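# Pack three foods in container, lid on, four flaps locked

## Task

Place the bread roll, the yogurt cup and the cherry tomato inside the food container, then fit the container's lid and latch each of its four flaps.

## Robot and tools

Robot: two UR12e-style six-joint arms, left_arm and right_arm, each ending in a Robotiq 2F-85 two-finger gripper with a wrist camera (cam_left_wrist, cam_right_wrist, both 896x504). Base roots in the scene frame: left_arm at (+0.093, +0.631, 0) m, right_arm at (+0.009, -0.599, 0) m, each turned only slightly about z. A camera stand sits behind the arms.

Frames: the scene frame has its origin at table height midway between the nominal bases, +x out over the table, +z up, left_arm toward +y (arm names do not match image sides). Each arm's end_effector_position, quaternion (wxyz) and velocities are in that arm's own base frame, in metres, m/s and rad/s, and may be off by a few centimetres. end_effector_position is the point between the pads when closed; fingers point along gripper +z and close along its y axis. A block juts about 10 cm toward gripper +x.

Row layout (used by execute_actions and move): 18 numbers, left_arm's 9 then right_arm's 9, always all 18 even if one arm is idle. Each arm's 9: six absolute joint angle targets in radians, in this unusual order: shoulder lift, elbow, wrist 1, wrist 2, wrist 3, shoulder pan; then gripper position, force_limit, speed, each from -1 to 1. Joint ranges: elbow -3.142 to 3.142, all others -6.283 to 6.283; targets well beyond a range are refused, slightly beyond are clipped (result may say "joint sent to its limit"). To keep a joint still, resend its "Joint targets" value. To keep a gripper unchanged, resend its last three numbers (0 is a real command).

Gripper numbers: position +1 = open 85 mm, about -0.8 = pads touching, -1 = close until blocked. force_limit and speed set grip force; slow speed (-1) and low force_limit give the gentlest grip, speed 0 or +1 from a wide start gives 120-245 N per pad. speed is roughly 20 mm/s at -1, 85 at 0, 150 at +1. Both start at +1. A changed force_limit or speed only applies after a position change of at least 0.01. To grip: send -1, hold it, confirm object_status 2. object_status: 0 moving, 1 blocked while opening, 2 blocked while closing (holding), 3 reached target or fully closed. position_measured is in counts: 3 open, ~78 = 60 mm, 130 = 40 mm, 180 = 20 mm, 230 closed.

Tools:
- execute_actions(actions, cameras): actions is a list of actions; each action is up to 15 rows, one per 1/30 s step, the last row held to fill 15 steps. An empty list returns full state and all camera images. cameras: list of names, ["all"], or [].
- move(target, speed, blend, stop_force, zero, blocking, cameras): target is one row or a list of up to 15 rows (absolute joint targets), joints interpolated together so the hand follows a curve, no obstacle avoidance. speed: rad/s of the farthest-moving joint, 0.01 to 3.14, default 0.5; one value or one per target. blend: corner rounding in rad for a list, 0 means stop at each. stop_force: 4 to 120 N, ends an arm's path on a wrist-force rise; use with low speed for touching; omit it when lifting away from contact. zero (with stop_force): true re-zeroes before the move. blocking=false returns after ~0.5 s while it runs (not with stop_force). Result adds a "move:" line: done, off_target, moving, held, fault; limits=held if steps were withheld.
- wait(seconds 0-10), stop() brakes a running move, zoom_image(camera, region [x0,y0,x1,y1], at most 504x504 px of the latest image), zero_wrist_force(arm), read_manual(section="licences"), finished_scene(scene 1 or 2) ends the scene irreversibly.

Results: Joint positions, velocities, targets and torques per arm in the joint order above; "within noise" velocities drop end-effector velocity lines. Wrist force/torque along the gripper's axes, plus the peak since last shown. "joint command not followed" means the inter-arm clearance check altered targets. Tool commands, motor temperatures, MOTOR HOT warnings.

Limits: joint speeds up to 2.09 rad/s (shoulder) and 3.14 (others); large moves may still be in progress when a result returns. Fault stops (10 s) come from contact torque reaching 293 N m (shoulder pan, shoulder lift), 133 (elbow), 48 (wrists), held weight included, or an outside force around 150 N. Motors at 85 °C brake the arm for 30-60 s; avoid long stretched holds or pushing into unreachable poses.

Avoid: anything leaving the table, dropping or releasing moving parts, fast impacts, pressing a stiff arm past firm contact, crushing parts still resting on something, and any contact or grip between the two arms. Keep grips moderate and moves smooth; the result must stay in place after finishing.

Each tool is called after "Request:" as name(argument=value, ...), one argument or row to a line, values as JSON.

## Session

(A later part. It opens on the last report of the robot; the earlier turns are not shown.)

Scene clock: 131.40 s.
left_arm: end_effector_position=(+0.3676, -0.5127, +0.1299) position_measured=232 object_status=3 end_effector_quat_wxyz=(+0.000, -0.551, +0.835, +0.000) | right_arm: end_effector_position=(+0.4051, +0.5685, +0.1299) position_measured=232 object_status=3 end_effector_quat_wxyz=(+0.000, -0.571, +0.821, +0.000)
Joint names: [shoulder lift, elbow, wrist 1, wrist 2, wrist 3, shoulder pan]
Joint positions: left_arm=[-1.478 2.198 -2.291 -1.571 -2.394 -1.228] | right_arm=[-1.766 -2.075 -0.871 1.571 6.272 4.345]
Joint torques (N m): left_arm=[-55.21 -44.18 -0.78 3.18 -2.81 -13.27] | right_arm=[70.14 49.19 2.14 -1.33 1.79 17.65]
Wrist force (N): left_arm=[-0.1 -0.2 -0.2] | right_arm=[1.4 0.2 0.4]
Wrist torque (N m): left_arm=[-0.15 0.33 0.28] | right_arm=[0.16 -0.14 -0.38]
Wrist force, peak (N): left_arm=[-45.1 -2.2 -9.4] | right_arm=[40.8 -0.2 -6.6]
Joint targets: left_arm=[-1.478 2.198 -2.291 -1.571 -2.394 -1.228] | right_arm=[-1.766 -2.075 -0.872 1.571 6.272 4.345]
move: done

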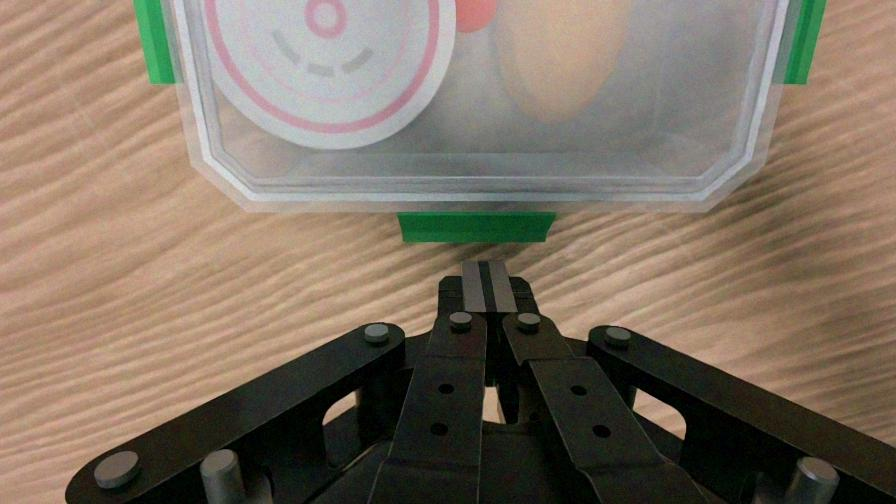

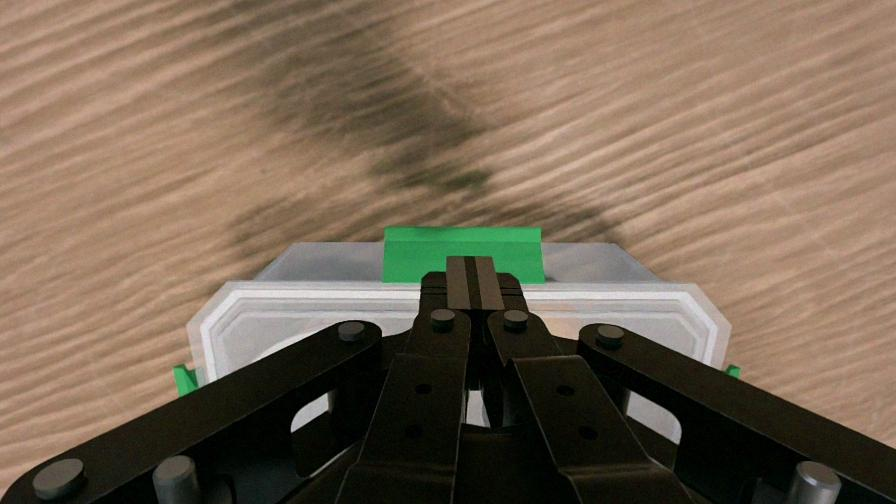

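Request:
move(
  target=[
    [-1.4447,2.3562,-2.8093,-1.9877,-2.2681,-1.0323,-1,-0.1,0,-1.7228,-2.3890,-0.0770,1.5779,6.2709,4.3422,-1,-0.1,0],
  ],
  speed=0.3,
  cameras=["all"],
)

Request:
move(
  target=[-1.3422,2.3842,-2.9397,-1.9877,-2.2681,-1.0323,-1,-0.1,0,-1.8327,-2.4130,0.0569,1.5779,6.2709,4.3422,-1,-0.1,0],
  speed=0.06,
  stop_force=25,
  cameras=["all"],
)

Scene clock: 136.27 s.
left_arm: end_effector_position=(+0.3708, -0.5054, +0.1294) position_measured=232 object_status=3 end_effector_quat_wxyz=(-0.216, -0.532, +0.806, -0.143) | right_arm: end_effector_position=(+0.3998, +0.5544, +0.1288) position_measured=232 object_status=3 end_effector_quat_wxyz=(+0.212, -0.551, +0.793, +0.148)
Joint names: [shoulder lift, elbow, wrist 1, wrist 2, wrist 3, shoulder pan]
Joint positions: left_arm=[-1.445 2.356 -2.809 -1.988 -2.268 -1.032] | right_arm=[-1.723 -2.389 -0.077 1.578 6.271 4.342]
Joint torques (N m): left_arm=[-27.63 -24.8 -8.36 -4.43 2.77 15.72] | right_arm=[60.48 23.61 8.25 1.5 -2.37 -13.2]
Wrist force (N): left_arm=[-0.3 -0.4 1.0] | right_arm=[0.9 -0.7 -0.5]
Wrist torque (N m): left_arm=[-0.06 0.23 0.12] | right_arm=[-0.08 0.15 -0.34]
Wrist force, peak (N): left_arm=[-0.7 -0.3 0.8] | right_arm=[1.5 0.9 0.1]
Joint targets: left_arm=[-1.445 2.356 -2.809 -1.988 -2.268 -1.032] | right_arm=[-1.723 -2.389 -0.077 1.578 6.271 4.342]
move: done

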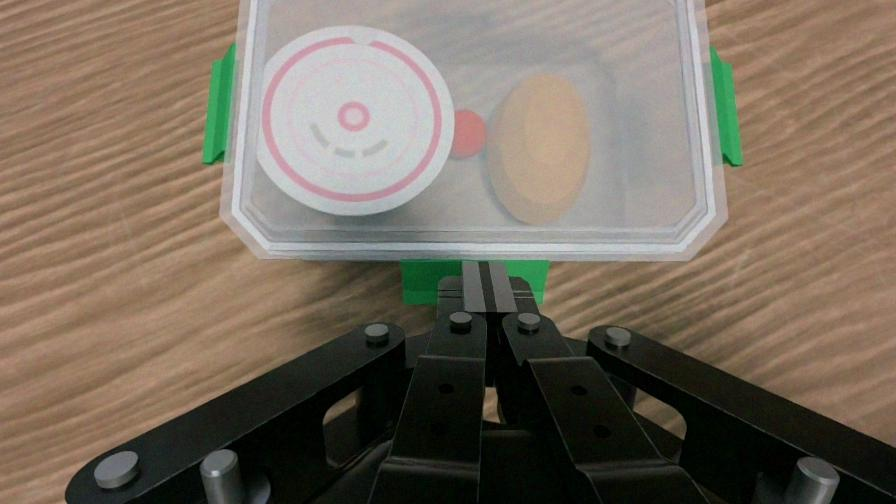

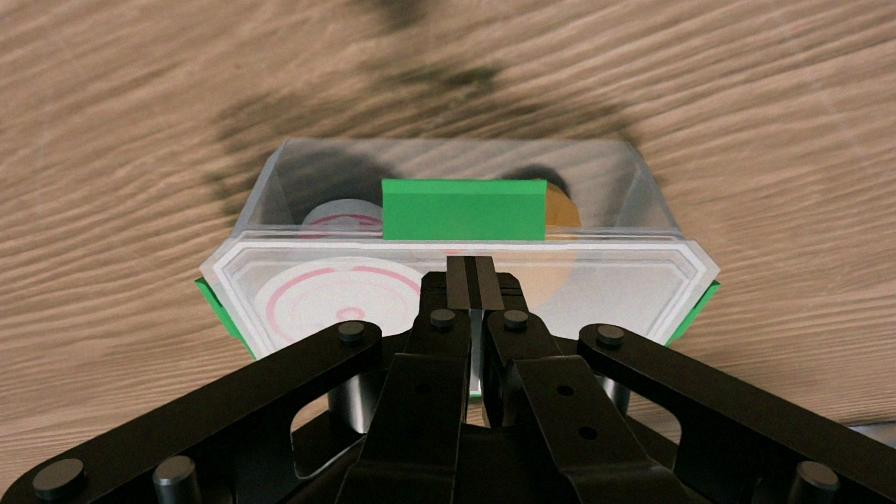

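Scene clock: 139.40 s.
left_arm: end_effector_position=(+0.3708, -0.5054, +0.0766) position_measured=232 object_status=3 end_effector_quat_wxyz=(-0.216, -0.532, +0.806, -0.143) | right_arm: end_effector_position=(+0.3998, +0.5545, +0.0761) position_measured=232 object_status=3 end_effector_quat_wxyz=(+0.213, -0.551, +0.793, +0.148)
Joint names: [shoulder lift, elbow, wrist 1, wrist 2, wrist 3, shoulder pan]
Joint positions: left_arm=[-1.342 2.384 -2.94 -1.988 -2.268 -1.032] | right_arm=[-1.833 -2.413 0.057 1.578 6.271 4.342]
Joint torques (N m): left_arm=[-32.21 -20.84 -8.37 -4.49 2.77 16.99] | right_arm=[43.21 14.87 7.99 0.57 -2.1 -6.59]
Wrist force (N): left_arm=[-0.2 -0.1 0.4] | right_arm=[1.2 0.1 0.5]
Wrist torque (N m): left_arm=[0.01 0.22 0.11] | right_arm=[0.10 0.13 -0.38]
Wrist force, peak (N): left_arm=[-0.2 -0.7 0.8] | right_arm=[1.6 -0.1 0.7]
Joint targets: left_arm=[-1.342 2.384 -2.940 -1.988 -2.268 -1.032] | right_arm=[-1.833 -2.413 0.057 1.578 6.271 4.342]
move: done

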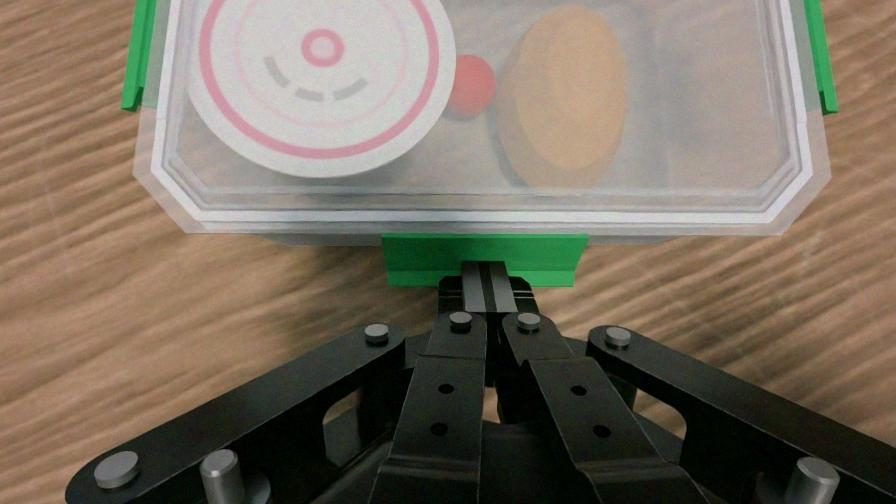

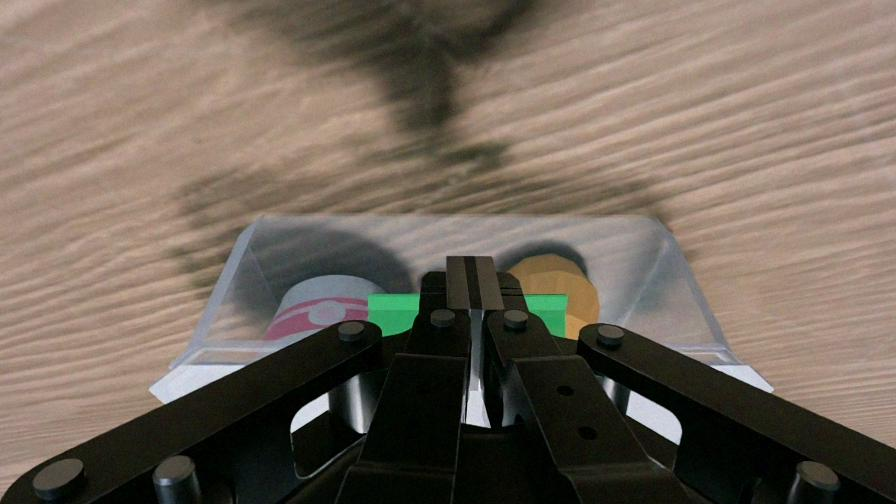

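Request:
move(
  target=[-1.3342,2.3773,-2.9481,-1.9820,-2.2858,-1.0496,-1,-0.1,0,-1.8470,-2.3924,0.0506,1.5778,6.2707,4.3425,-1,-0.1,0],
  speed=0.025,
  stop_force=35,
  cameras=["all"],
)

Scene clock: 142.30 s.
left_arm: end_effector_position=(+0.3676, -0.5131, +0.0761) position_measured=232 object_status=3 end_effector_quat_wxyz=(-0.216, -0.532, +0.806, -0.142) | right_arm: end_effector_position=(+0.4028, +0.5625, +0.0755) position_measured=232 object_status=3 end_effector_quat_wxyz=(+0.212, -0.551, +0.793, +0.148)
Joint names: [shoulder lift, elbow, wrist 1, wrist 2, wrist 3, shoulder pan]
Joint positions: left_arm=[-1.336 2.379 -2.946 -1.983 -2.281 -1.045] | right_arm=[-1.843 -2.398 0.052 1.578 6.271 4.342]
Joint torques (N m): left_arm=[-51.17 -32.11 -4.49 -9.97 2.92 -4.22] | right_arm=[65.28 39.94 12.78 -0.42 -1.74 14.13]
Wrist force (N): left_arm=[-27.9 1.5 -22.5] | right_arm=[27.0 -0.6 -20.0]
Wrist torque (N m): left_arm=[-0.04 -0.08 0.15] | right_arm=[0.04 0.55 -0.37]
Wrist force, peak (N): left_arm=[-40.0 1.9 -35.1] | right_arm=[37.8 -0.5 -35.6]
Joint targets: left_arm=[-1.336 2.379 -2.946 -1.983 -2.281 -1.045] | right_arm=[-1.843 -2.398 0.052 1.578 6.271 4.342]
move: contact (left_arm, right_arm)

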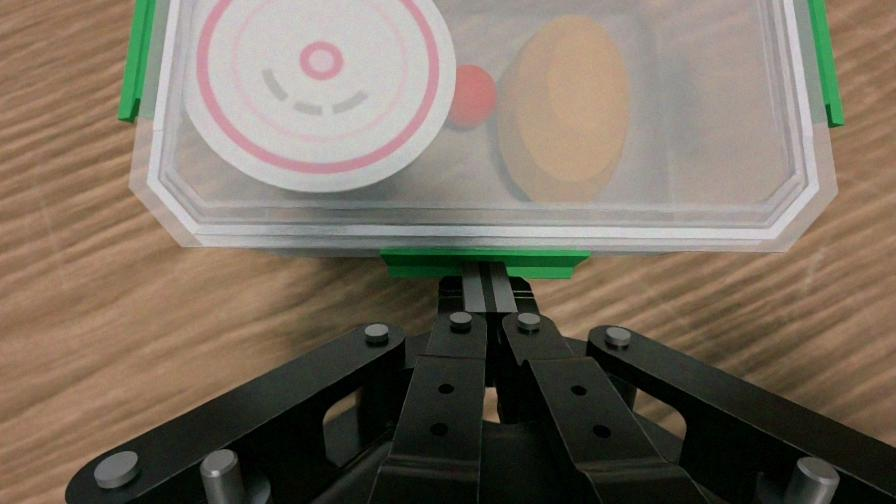

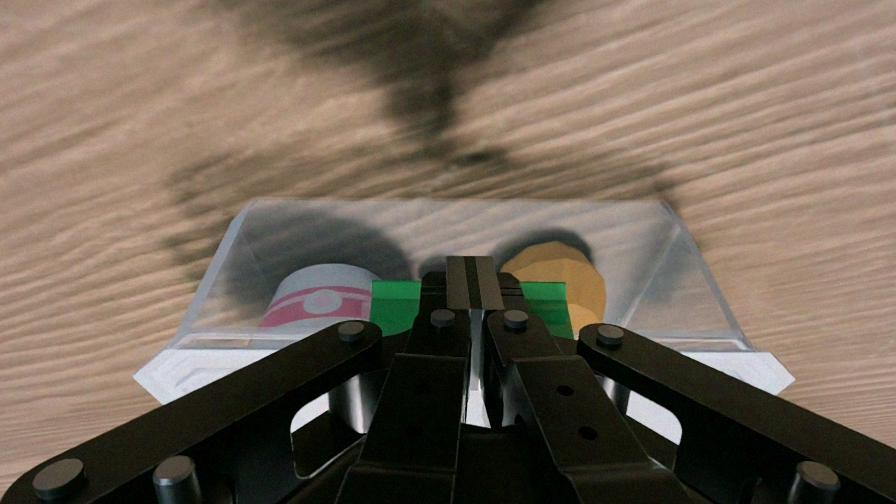

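Request:
move(
  target=[-1.3318,2.3752,-2.9506,-1.9803,-2.2911,-1.0548,-1,-0.1,0,-1.8513,-2.3862,0.0487,1.5778,6.2706,4.3426,-1,-0.1,0],
  speed=0.02,
  stop_force=65,
  zero=false,
)

Request:
move(
  target=[-1.3422,2.3842,-2.9397,-1.9877,-2.2681,-1.0323,-1,-0.1,0,-1.8327,-2.4130,0.0569,1.5779,6.2709,4.3422,-1,-0.1,0],
  speed=0.1,
  cameras=["all"],
)

Scene clock: 143.67 s.
left_arm: end_effector_position=(+0.3672, -0.5137, +0.0759) position_measured=232 object_status=3 end_effector_quat_wxyz=(-0.216, -0.532, +0.806, -0.142) | right_arm: end_effector_position=(+0.4031, +0.5633, +0.0753) position_measured=232 object_status=3 end_effector_quat_wxyz=(+0.212, -0.551, +0.793, +0.148)
Joint names: [shoulder lift, elbow, wrist 1, wrist 2, wrist 3, shoulder pan]
Joint positions: left_arm=[-1.336 2.379 -2.946 -1.983 -2.282 -1.046] | right_arm=[-1.845 -2.396 0.052 1.578 6.271 4.342]
Joint torques (N m): left_arm=[-50.86 -41.14 -6.31 -16.25 2.93 -23.17] | right_arm=[60.33 55.57 17.21 -0.57 -1.7 14.9]
Wrist force (N): left_arm=[-53.1 -1.2 -41.9] | right_arm=[48.0 0.9 -46.1]
Wrist torque (N m): left_arm=[-0.03 -0.38 0.15] | right_arm=[0.02 0.90 -0.39]
Wrist force, peak (N): left_arm=[-61.5 0.1 -53.0] | right_arm=[56.0 1.0 -59.8]
Joint targets: left_arm=[-1.336 2.379 -2.946 -1.983 -2.282 -1.046] | right_arm=[-1.845 -2.396 0.052 1.578 6.271 4.342]
move: contact (left_arm, right_arm)

Scene clock: 144.43 s.
left_arm: end_effector_position=(+0.3708, -0.5055, +0.0766) position_measured=232 object_status=3 end_effector_quat_wxyz=(-0.216, -0.532, +0.806, -0.143) | right_arm: end_effector_position=(+0.3998, +0.5546, +0.0761) position_measured=232 object_status=3 end_effector_quat_wxyz=(+0.213, -0.551, +0.793, +0.148)
Joint names: [shoulder lift, elbow, wrist 1, wrist 2, wrist 3, shoulder pan]
Joint positions: left_arm=[-1.342 2.384 -2.94 -1.988 -2.268 -1.032] | right_arm=[-1.833 -2.413 0.057 1.578 6.271 4.342]
Joint torques (N m): left_arm=[-50.57 -19.75 -0.92 -4.66 2.43 16.08] | right_arm=[63.2 16.6 8.9 2.28 1.01 -11.5]
Wrist force (N): left_arm=[0.0 -0.5 0.3] | right_arm=[-0.2 -0.5 0.8]
Wrist torque (N m): left_arm=[-0.05 0.19 0.11] | right_arm=[-0.01 0.37 -0.37]
Wrist force, peak (N): left_arm=[-53.9 -1.1 -41.3] | right_arm=[48.5 0.7 -45.2]
Joint targets: left_arm=[-1.342 2.384 -2.940 -1.988 -2.268 -1.032] | right_arm=[-1.833 -2.413 0.057 1.578 6.271 4.342]
move: done

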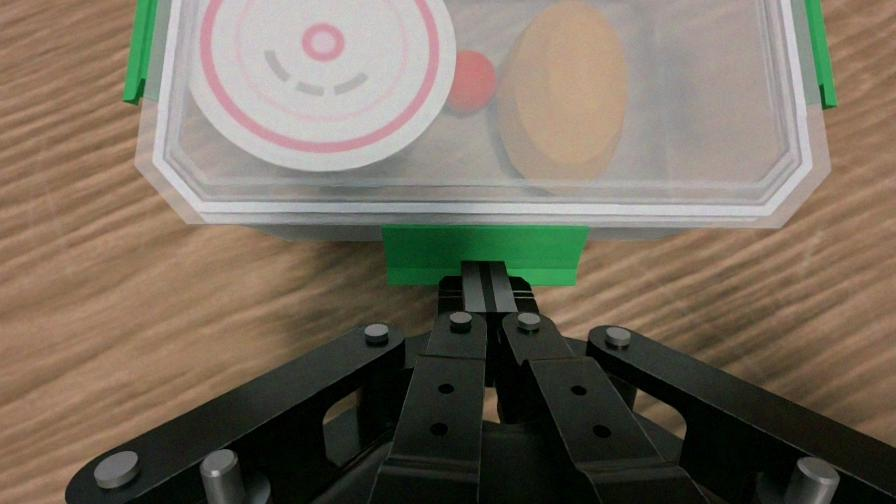

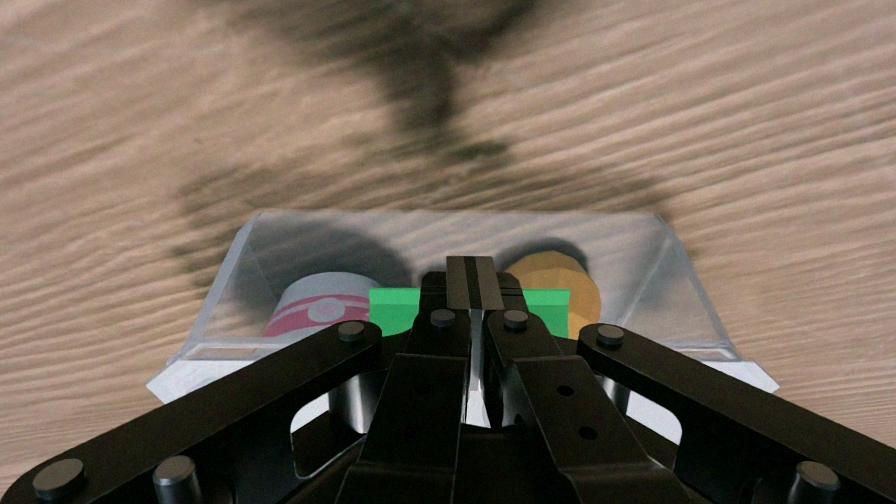

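Request:
move(
  target=[-1.4447,2.3562,-2.8093,-1.9877,-2.2681,-1.0323,-1,-0.1,0,-1.7228,-2.3890,-0.0770,1.5779,6.2709,4.3422,-1,-0.1,0],
  speed=0.2,
  cameras=["all"],
)

Request:
zoom_image(
  camera="cam_right_wrist",
  region=[130, 180, 480, 430],
)

Request:
zoom_image(
  camera="cam_left_wrist",
  region=[300, 150, 650, 400],
)

Scene clock: 145.90 s.
left_arm: end_effector_position=(+0.3708, -0.5054, +0.1293) position_measured=232 object_status=3 end_effector_quat_wxyz=(-0.216, -0.532, +0.806, -0.143) | right_arm: end_effector_position=(+0.3998, +0.5544, +0.1288) position_measured=232 object_status=3 end_effector_quat_wxyz=(+0.213, -0.551, +0.793, +0.148)
Joint names: [shoulder lift, elbow, wrist 1, wrist 2, wrist 3, shoulder pan]
Joint positions: left_arm=[-1.445 2.356 -2.809 -1.988 -2.268 -1.032] | right_arm=[-1.723 -2.389 -0.077 1.578 6.271 4.342]
Joint torques (N m): left_arm=[-52.23 -39.02 -0.98 -4.34 3.04 13.46] | right_arm=[61.58 41.6 2.33 1.85 1.33 -11.33]
Wrist force (N): left_arm=[-0.6 0.0 0.4] | right_arm=[-0.8 -0.6 0.1]
Wrist torque (N m): left_arm=[0.02 0.28 0.12] | right_arm=[-0.06 0.42 -0.35]
Wrist force, peak (N): left_arm=[-0.8 -0.3 1.1] | right_arm=[-0.7 -0.8 -1.3]
Joint targets: left_arm=[-1.445 2.356 -2.809 -1.988 -2.268 -1.032] | right_arm=[-1.723 -2.389 -0.077 1.578 6.271 4.342]
move: done

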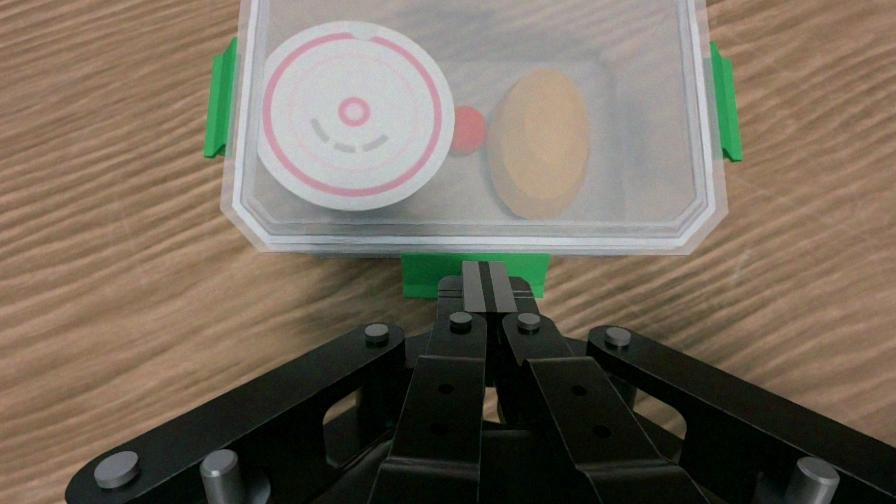

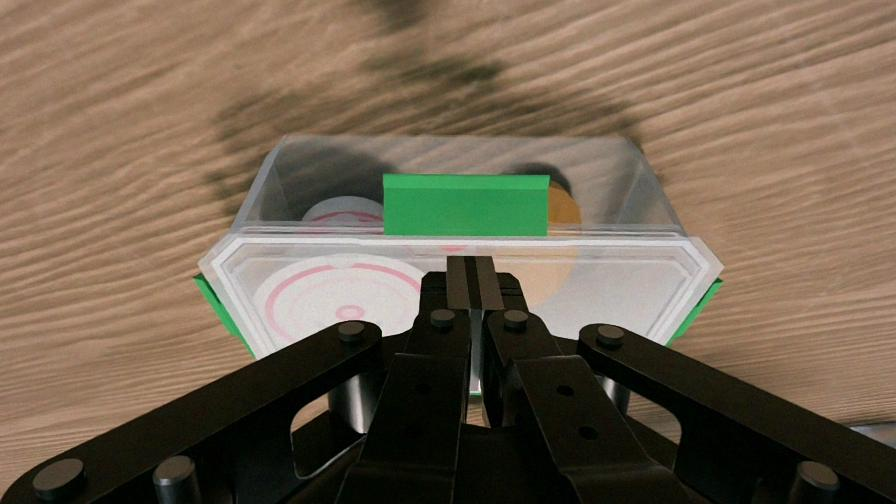

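Scaled by 1.440 from the camera's 896x504 image, which has a finer 1280x720 frame.

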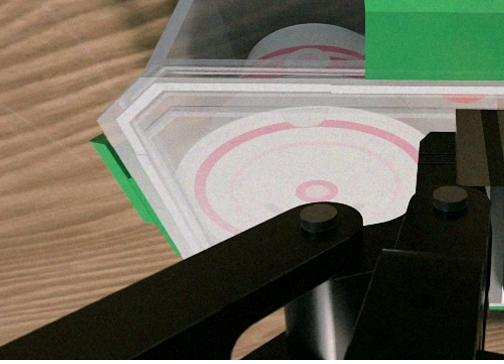

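Scaled by 1.440 from the camera's 896x504 image, which has a finer 1280x720 frame.

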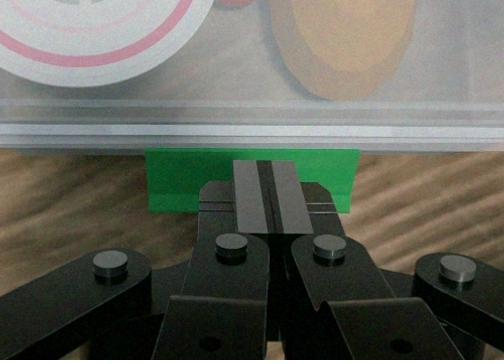

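Request:
move(
  target=[
    [-1.3320,2.3864,-2.9521,-1.9877,-2.2681,-1.0323,-1,-0.1,0,-1.8437,-2.4147,0.0696,1.5779,6.2709,4.3422,-1,-0.1,0],
  ],
  speed=0.15,
  stop_force=25,
)

Request:
move(
  target=[-1.3200,2.3760,-2.9647,-1.9791,-2.2947,-1.0583,-1,-0.1,0,-1.8652,-2.3838,0.0601,1.5778,6.2706,4.3427,-1,-0.1,0],
  speed=0.025,
  stop_force=65,
  cameras=["all"],
)

Request:
zoom_image(
  camera="cam_left_wrist",
  region=[300, 150, 650, 400],
)

Request:
zoom_image(
  camera="cam_right_wrist",
  region=[300, 180, 650, 430],
)

Scene clock: 148.70 s.
left_arm: end_effector_position=(+0.3708, -0.5053, +0.0716) position_measured=232 object_status=3 end_effector_quat_wxyz=(-0.216, -0.532, +0.806, -0.143) | right_arm: end_effector_position=(+0.3998, +0.5545, +0.0711) position_measured=232 object_status=3 end_effector_quat_wxyz=(+0.213, -0.551, +0.793, +0.148)
Joint names: [shoulder lift, elbow, wrist 1, wrist 2, wrist 3, shoulder pan]
Joint positions: left_arm=[-1.332 2.386 -2.952 -1.988 -2.268 -1.032] | right_arm=[-1.844 -2.415 0.07 1.578 6.271 4.342]
Joint torques (N m): left_arm=[-31.4 -19.21 -8.46 -4.22 3.03 6.68] | right_arm=[38.98 17.88 8.41 1.81 1.09 -2.87]
Wrist force (N): left_arm=[0.3 -0.4 0.6] | right_arm=[-0.5 -0.6 -0.2]
Wrist torque (N m): left_arm=[-0.03 0.17 0.11] | right_arm=[-0.01 0.39 -0.39]
Wrist force, peak (N): left_arm=[-0.7 -0.4 1.0] | right_arm=[-1.6 -0.8 -1.0]
Joint targets: left_arm=[-1.332 2.386 -2.952 -1.988 -2.268 -1.032] | right_arm=[-1.844 -2.415 0.070 1.578 6.271 4.342]
move: done

Scene clock: 150.60 s.
left_arm: end_effector_position=(+0.3671, -0.5142, +0.0709) position_measured=232 object_status=3 end_effector_quat_wxyz=(-0.216, -0.532, +0.806, -0.142) | right_arm: end_effector_position=(+0.4032, +0.5637, +0.0701) position_measured=232 object_status=3 end_effector_quat_wxyz=(+0.212, -0.551, +0.793, +0.148)
Joint names: [shoulder lift, elbow, wrist 1, wrist 2, wrist 3, shoulder pan]
Joint positions: left_arm=[-1.325 2.381 -2.959 -1.982 -2.283 -1.047] | right_arm=[-1.856 -2.397 0.064 1.578 6.271 4.342]
Joint torques (N m): left_arm=[-47.03 -40.04 -5.62 -14.38 2.87 -21.56] | right_arm=[53.55 51.61 14.79 0.03 -0.88 20.56]
Wrist force (N): left_arm=[-47.6 2.7 -45.9] | right_arm=[43.1 1.3 -54.6]
Wrist torque (N m): left_arm=[-0.10 -0.22 0.17] | right_arm=[-0.06 1.03 -0.41]
Wrist force, peak (N): left_arm=[-62.1 4.2 -64.5] | right_arm=[56.7 2.1 -73.3]
Joint targets: left_arm=[-1.325 2.381 -2.959 -1.982 -2.283 -1.047] | right_arm=[-1.856 -2.397 0.064 1.578 6.271 4.342]
move: contact (left_arm, right_arm); left_arm: the wrist 3 is farthest, 0.012 rad from its target; right_arm: the elbow is farthest, 0.013 rad from its target

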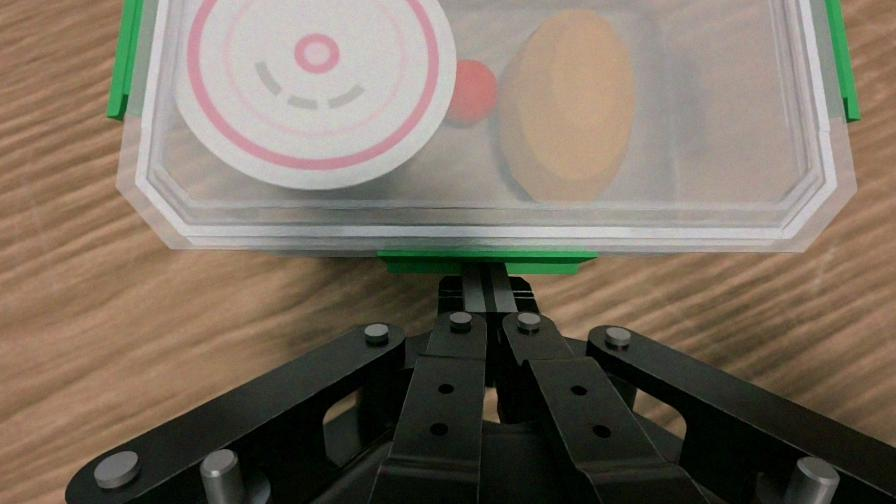

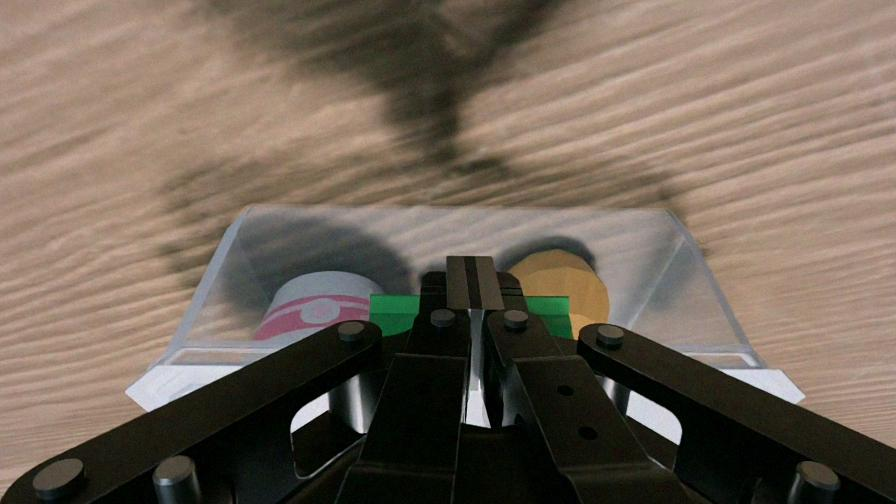

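Scaled by 1.440 from the camera's 896x504 image, which has a finer 1280x720 frame.

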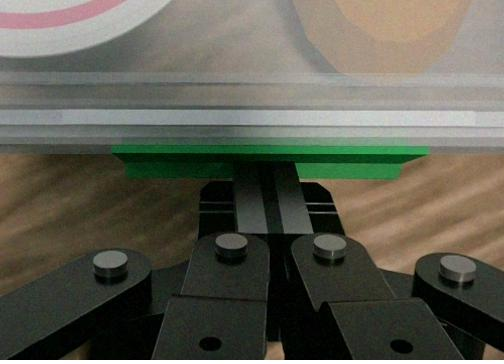

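Scaled by 1.440 from the camera's 896x504 image, which has a finer 1280x720 frame.

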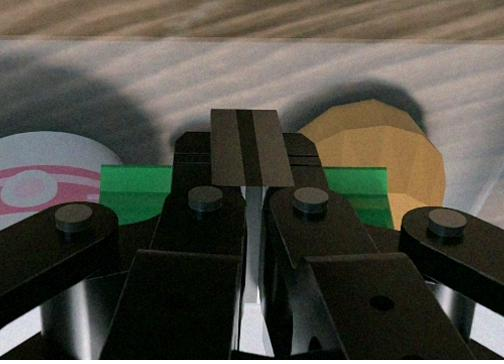

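Request:
move(
  target=[
    [-1.3320,2.3864,-2.9521,-1.9877,-2.2681,-1.0323,-1,-0.1,0,-1.8437,-2.4147,0.0696,1.5779,6.2709,4.3422,-1,-0.1,0],
  ],
  speed=0.1,
)

Request:
move(
  target=[-1.4447,2.3562,-2.8093,-1.9877,-2.2681,-1.0323,-1,-0.1,0,-1.7228,-2.3890,-0.0770,1.5779,6.2709,4.3422,-1,-0.1,0],
  speed=0.2,
  cameras=["all"],
)

Scene clock: 151.60 s.
left_arm: end_effector_position=(+0.3708, -0.5054, +0.0716) position_measured=232 object_status=3 end_effector_quat_wxyz=(-0.216, -0.532, +0.806, -0.143) | right_arm: end_effector_position=(+0.3998, +0.5546, +0.0711) position_measured=232 object_status=3 end_effector_quat_wxyz=(+0.213, -0.551, +0.793, +0.148)
Joint names: [shoulder lift, elbow, wrist 1, wrist 2, wrist 3, shoulder pan]
Joint positions: left_arm=[-1.332 2.386 -2.952 -1.988 -2.268 -1.032] | right_arm=[-1.844 -2.415 0.07 1.578 6.271 4.342]
Joint torques (N m): left_arm=[-54.19 -21.16 -0.75 -4.73 2.92 10.82] | right_arm=[61.98 16.32 8.41 1.79 1.17 -11.03]
Wrist force (N): left_arm=[-0.1 -0.3 0.8] | right_arm=[0.6 -0.5 0.1]
Wrist torque (N m): left_arm=[-0.01 0.22 0.11] | right_arm=[-0.01 0.20 -0.39]
Wrist force, peak (N): left_arm=[-47.4 2.8 -46.2] | right_arm=[43.4 1.1 -54.5]
Joint targets: left_arm=[-1.332 2.386 -2.952 -1.988 -2.268 -1.032] | right_arm=[-1.844 -2.415 0.070 1.578 6.271 4.342]
move: done

Scene clock: 152.80 s.
left_arm: end_effector_position=(+0.3708, -0.5054, +0.1293) position_measured=232 object_status=3 end_effector_quat_wxyz=(-0.216, -0.532, +0.806, -0.143) | right_arm: end_effector_position=(+0.3998, +0.5544, +0.1288) position_measured=232 object_status=3 end_effector_quat_wxyz=(+0.213, -0.551, +0.793, +0.148)
Joint names: [shoulder lift, elbow, wrist 1, wrist 2, wrist 3, shoulder pan]
Joint positions: left_arm=[-1.445 2.356 -2.809 -1.988 -2.268 -1.032] | right_arm=[-1.723 -2.389 -0.077 1.578 6.271 4.342]
Joint torques (N m): left_arm=[-50.73 -40.45 -0.94 -4.84 2.85 13.6] | right_arm=[59.29 42.36 2.04 2.08 1.82 -10.28]
Wrist force (N): left_arm=[0.0 -0.4 0.3] | right_arm=[-0.4 -0.3 -0.5]
Wrist torque (N m): left_arm=[-0.05 0.20 0.12] | right_arm=[0.01 0.34 -0.36]
Wrist force, peak (N): left_arm=[-0.9 0.0 1.1] | right_arm=[-0.6 -0.3 -1.4]
Joint targets: left_arm=[-1.445 2.356 -2.809 -1.988 -2.268 -1.032] | right_arm=[-1.723 -2.389 -0.077 1.578 6.271 4.342]
move: done

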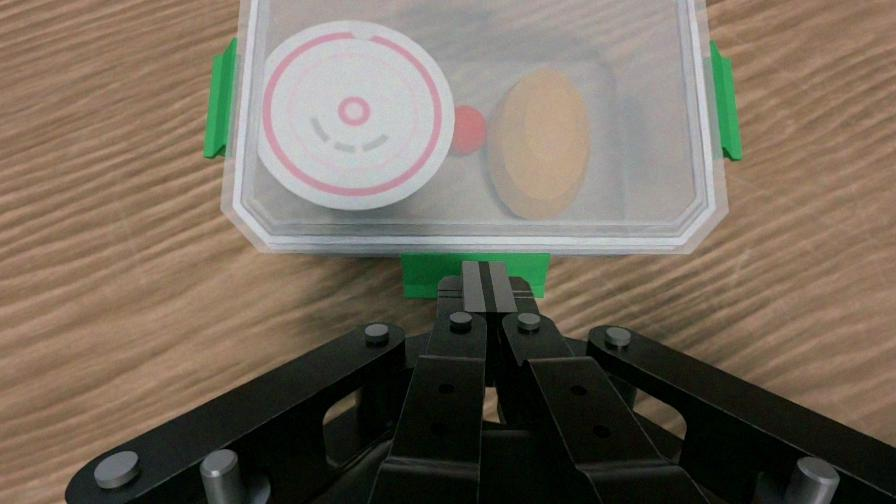

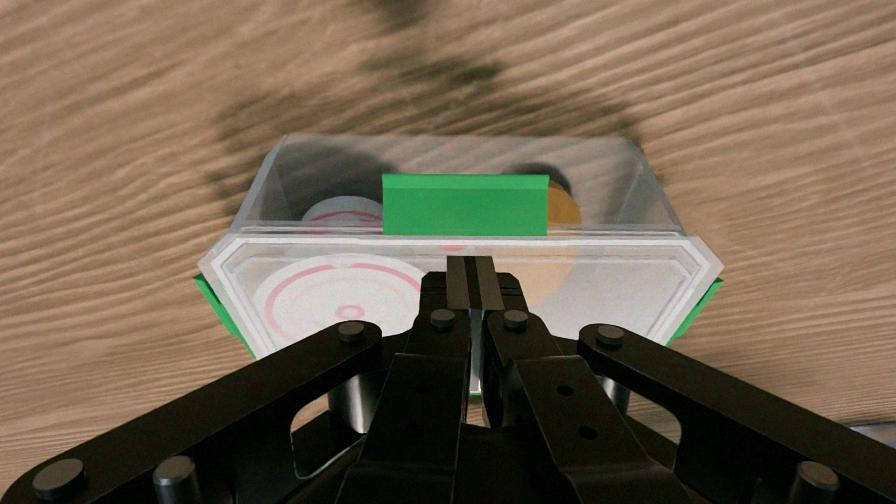

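Request:
move(
  target=[-1.4447,2.3562,-2.8093,-1.9877,-2.2681,-1.0323,-1,-0.1,0,-1.81572,-2.04464,-0.85223,1.571,6.2727,4.34574,-1,-0.1,0],
  speed=0.4,
)

Request:
move(
  target=[-1.4447,2.3562,-2.8093,-1.9877,-2.2681,-1.0323,-1,-0.1,0,-1.83635,-2.05611,-0.82013,1.571,6.2727,4.34574,-1,-0.1,0],
  speed=0.03,
  stop_force=10,
  cameras=["all"],
)

Scene clock: 156.10 s.
left_arm: end_effector_position=(+0.3708, -0.5054, +0.1294) position_measured=232 object_status=3 end_effector_quat_wxyz=(-0.216, -0.532, +0.806, -0.143) | right_arm: end_effector_position=(+0.4129, +0.5897, +0.1148) position_measured=232 object_status=3 end_effector_quat_wxyz=(+0.000, -0.571, +0.821, +0.000)
Joint names: [shoulder lift, elbow, wrist 1, wrist 2, wrist 3, shoulder pan]
Joint positions: left_arm=[-1.445 2.356 -2.809 -1.988 -2.268 -1.032] | right_arm=[-1.816 -2.045 -0.852 1.571 6.273 4.346]
Joint torques (N m): left_arm=[-48.1 -39.03 -0.9 -4.21 2.87 4.45] | right_arm=[54.58 50.36 1.71 -2.5 2.06 17.56]
Wrist force (N): left_arm=[-0.1 -0.4 0.4] | right_arm=[-0.2 0.2 0.3]
Wrist torque (N m): left_arm=[-0.04 0.21 0.12] | right_arm=[0.16 0.18 -0.41]
Wrist force, peak (N): left_arm=[-0.1 -0.3 1.1] | right_arm=[-0.7 0.6 0.7]
Joint targets: left_arm=[-1.445 2.356 -2.809 -1.988 -2.268 -1.032] | right_arm=[-1.816 -2.045 -0.852 1.571 6.273 4.346]
move: done

Scene clock: 158.03 s.
left_arm: end_effector_position=(+0.3708, -0.5054, +0.1294) position_measured=232 object_status=3 end_effector_quat_wxyz=(-0.216, -0.532, +0.806, -0.143) | right_arm: end_effector_position=(+0.4129, +0.5896, +0.0980) position_measured=232 object_status=3 end_effector_quat_wxyz=(+0.000, -0.571, +0.821, +0.000)
Joint names: [shoulder lift, elbow, wrist 1, wrist 2, wrist 3, shoulder pan]
Joint positions: left_arm=[-1.445 2.356 -2.809 -1.988 -2.268 -1.032] | right_arm=[-1.836 -2.056 -0.82 1.571 6.273 4.346]
Joint torques (N m): left_arm=[-48.98 -38.96 -0.77 -3.58 3.05 -1.33] | right_arm=[51.37 29.94 7.2 -1.75 2.11 18.49]
Wrist force (N): left_arm=[-0.1 -0.4 0.6] | right_arm=[-0.5 0.2 -0.3]
Wrist torque (N m): left_arm=[-0.05 0.22 0.12] | right_arm=[0.17 0.22 -0.41]
Wrist force, peak (N): left_arm=[-0.3 -0.3 1.1] | right_arm=[-1.0 0.8 0.7]
Joint targets: left_arm=[-1.445 2.356 -2.809 -1.988 -2.268 -1.032] | right_arm=[-1.836 -2.056 -0.820 1.571 6.273 4.346]
move: done

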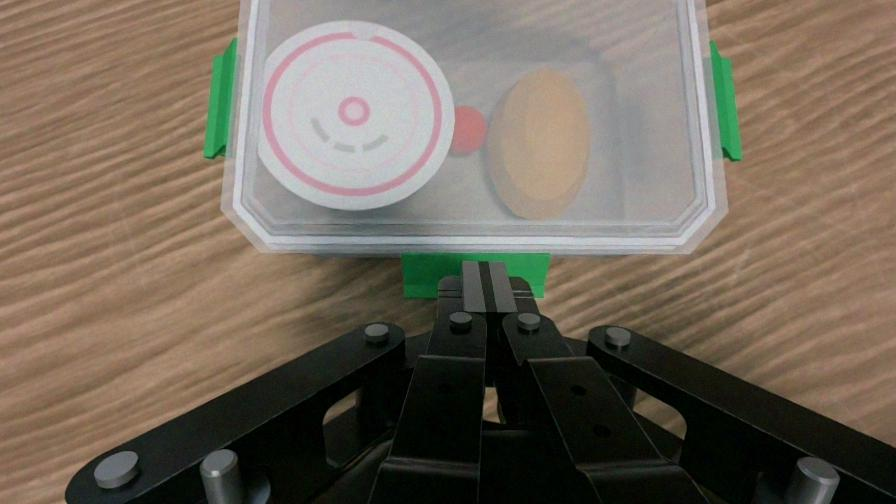

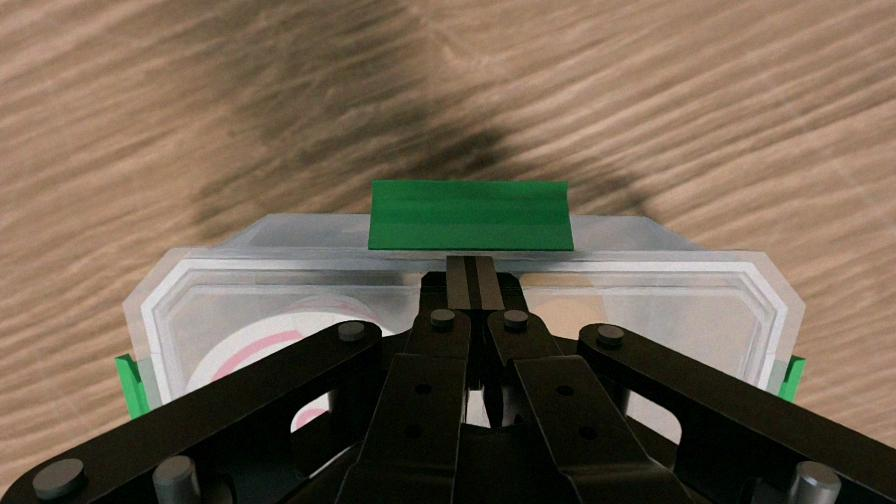

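Request:
move(
  target=[-1.4447,2.3562,-2.8093,-1.9877,-2.2681,-1.0323,-1,-0.1,0,-1.8527,-2.0642,-0.7956,1.571,6.2727,4.34574,-1,-0.1,0],
  speed=0.02,
  stop_force=20,
  cameras=["all"],
)

Scene clock: 160.07 s.
left_arm: end_effector_position=(+0.3708, -0.5054, +0.1294) position_measured=232 object_status=3 end_effector_quat_wxyz=(-0.216, -0.532, +0.806, -0.143) | right_arm: end_effector_position=(+0.4129, +0.5897, +0.0917) position_measured=232 object_status=3 end_effector_quat_wxyz=(+0.000, -0.571, +0.821, +0.000)
Joint names: [shoulder lift, elbow, wrist 1, wrist 2, wrist 3, shoulder pan]
Joint positions: left_arm=[-1.445 2.356 -2.809 -1.988 -2.268 -1.032] | right_arm=[-1.844 -2.06 -0.808 1.571 6.273 4.346]
Joint torques (N m): left_arm=[-47.9 -38.91 -1.09 -3.71 2.75 -7.32] | right_arm=[63.96 40.15 0.67 -1.97 1.87 15.04]
Wrist force (N): left_arm=[0.0 -0.2 0.6] | right_arm=[3.4 -0.3 -20.2]
Wrist torque (N m): left_arm=[-0.01 0.19 0.12] | right_arm=[0.17 0.22 -0.40]
Wrist force, peak (N): left_arm=[-0.2 -0.3 1.1] | right_arm=[9.4 0.5 -30.7]
Joint targets: left_arm=[-1.445 2.356 -2.809 -1.988 -2.268 -1.032] | right_arm=[-1.844 -2.060 -0.808 1.571 6.273 4.346]
move: contact (right_arm); right_arm: the wrist 1 is farthest, 0.012 rad from its target

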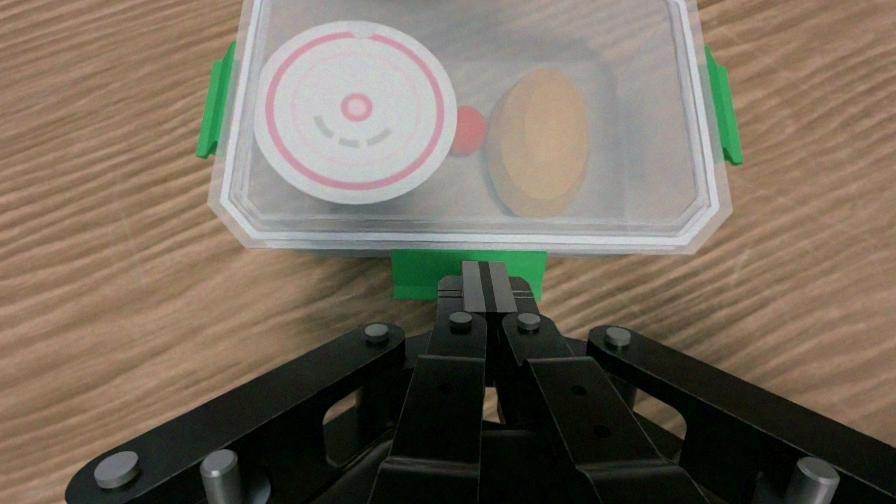

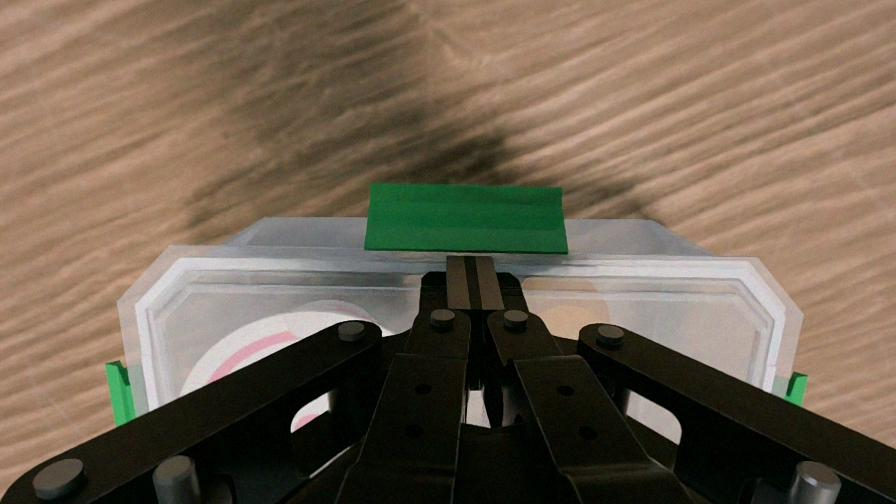

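Request:
move(
  target=[-1.4447,2.3562,-2.8093,-1.9877,-2.2681,-1.0323,-1,-0.1,0,-1.8527,-2.0642,-0.7956,1.571,6.2727,4.34574,-1,-0.1,0],
  speed=0.02,
  stop_force=45,
  zero=false,
  cameras=["all"],
)

Request:
zoom_image(
  camera="cam_right_wrist",
  region=[90, 160, 440, 410],
)

Request:
zoom_image(
  camera="cam_right_wrist",
  region=[500, 160, 850, 410],
)

Scene clock: 161.63 s.
left_arm: end_effector_position=(+0.3708, -0.5054, +0.1294) position_measured=232 object_status=3 end_effector_quat_wxyz=(-0.216, -0.532, +0.806, -0.143) | right_arm: end_effector_position=(+0.4130, +0.5899, +0.0903) position_measured=232 object_status=3 end_effector_quat_wxyz=(+0.000, -0.571, +0.821, +0.000)
Joint names: [shoulder lift, elbow, wrist 1, wrist 2, wrist 3, shoulder pan]
Joint positions: left_arm=[-1.445 2.356 -2.809 -1.988 -2.268 -1.032] | right_arm=[-1.846 -2.061 -0.805 1.571 6.273 4.346]
Joint torques (N m): left_arm=[-49.1 -39.97 -0.67 -2.95 2.47 -11.19] | right_arm=[44.78 22.91 -3.35 -1.91 2.18 12.57]
Wrist force (N): left_arm=[-0.3 -0.2 0.3] | right_arm=[3.7 3.6 -48.6]
Wrist torque (N m): left_arm=[-0.01 0.24 0.12] | right_arm=[0.19 0.14 -0.41]
Wrist force, peak (N): left_arm=[-0.6 -0.6 0.9] | right_arm=[9.7 3.7 -61.2]
Joint targets: left_arm=[-1.445 2.356 -2.809 -1.988 -2.268 -1.032] | right_arm=[-1.846 -2.061 -0.805 1.571 6.273 4.346]
move: contact (right_arm)

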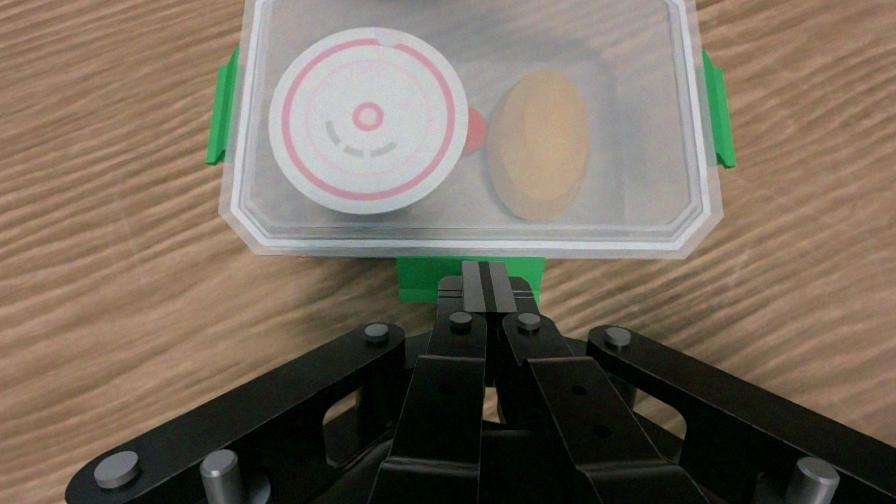

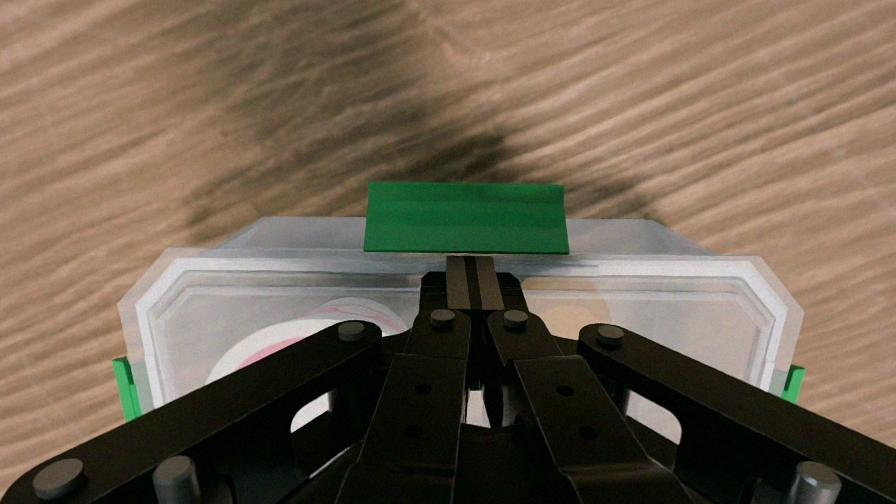

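Scaled by 1.440 from the camera's 896x504 image, which has a finer 1280x720 frame.

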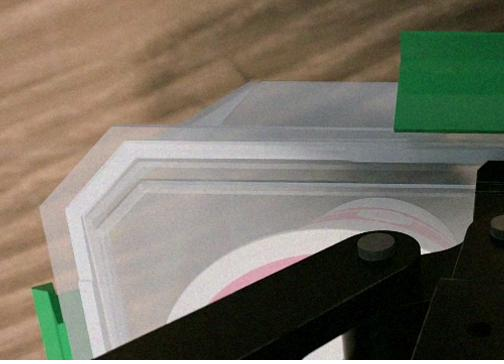

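Scaled by 1.440 from the camera's 896x504 image, which has a finer 1280x720 frame.

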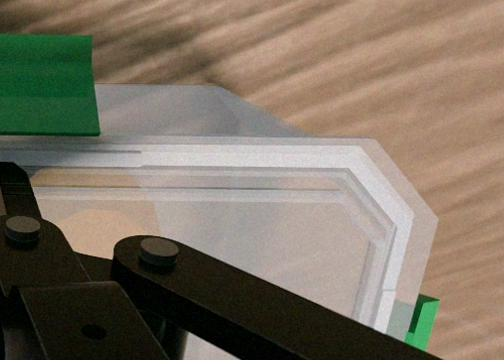

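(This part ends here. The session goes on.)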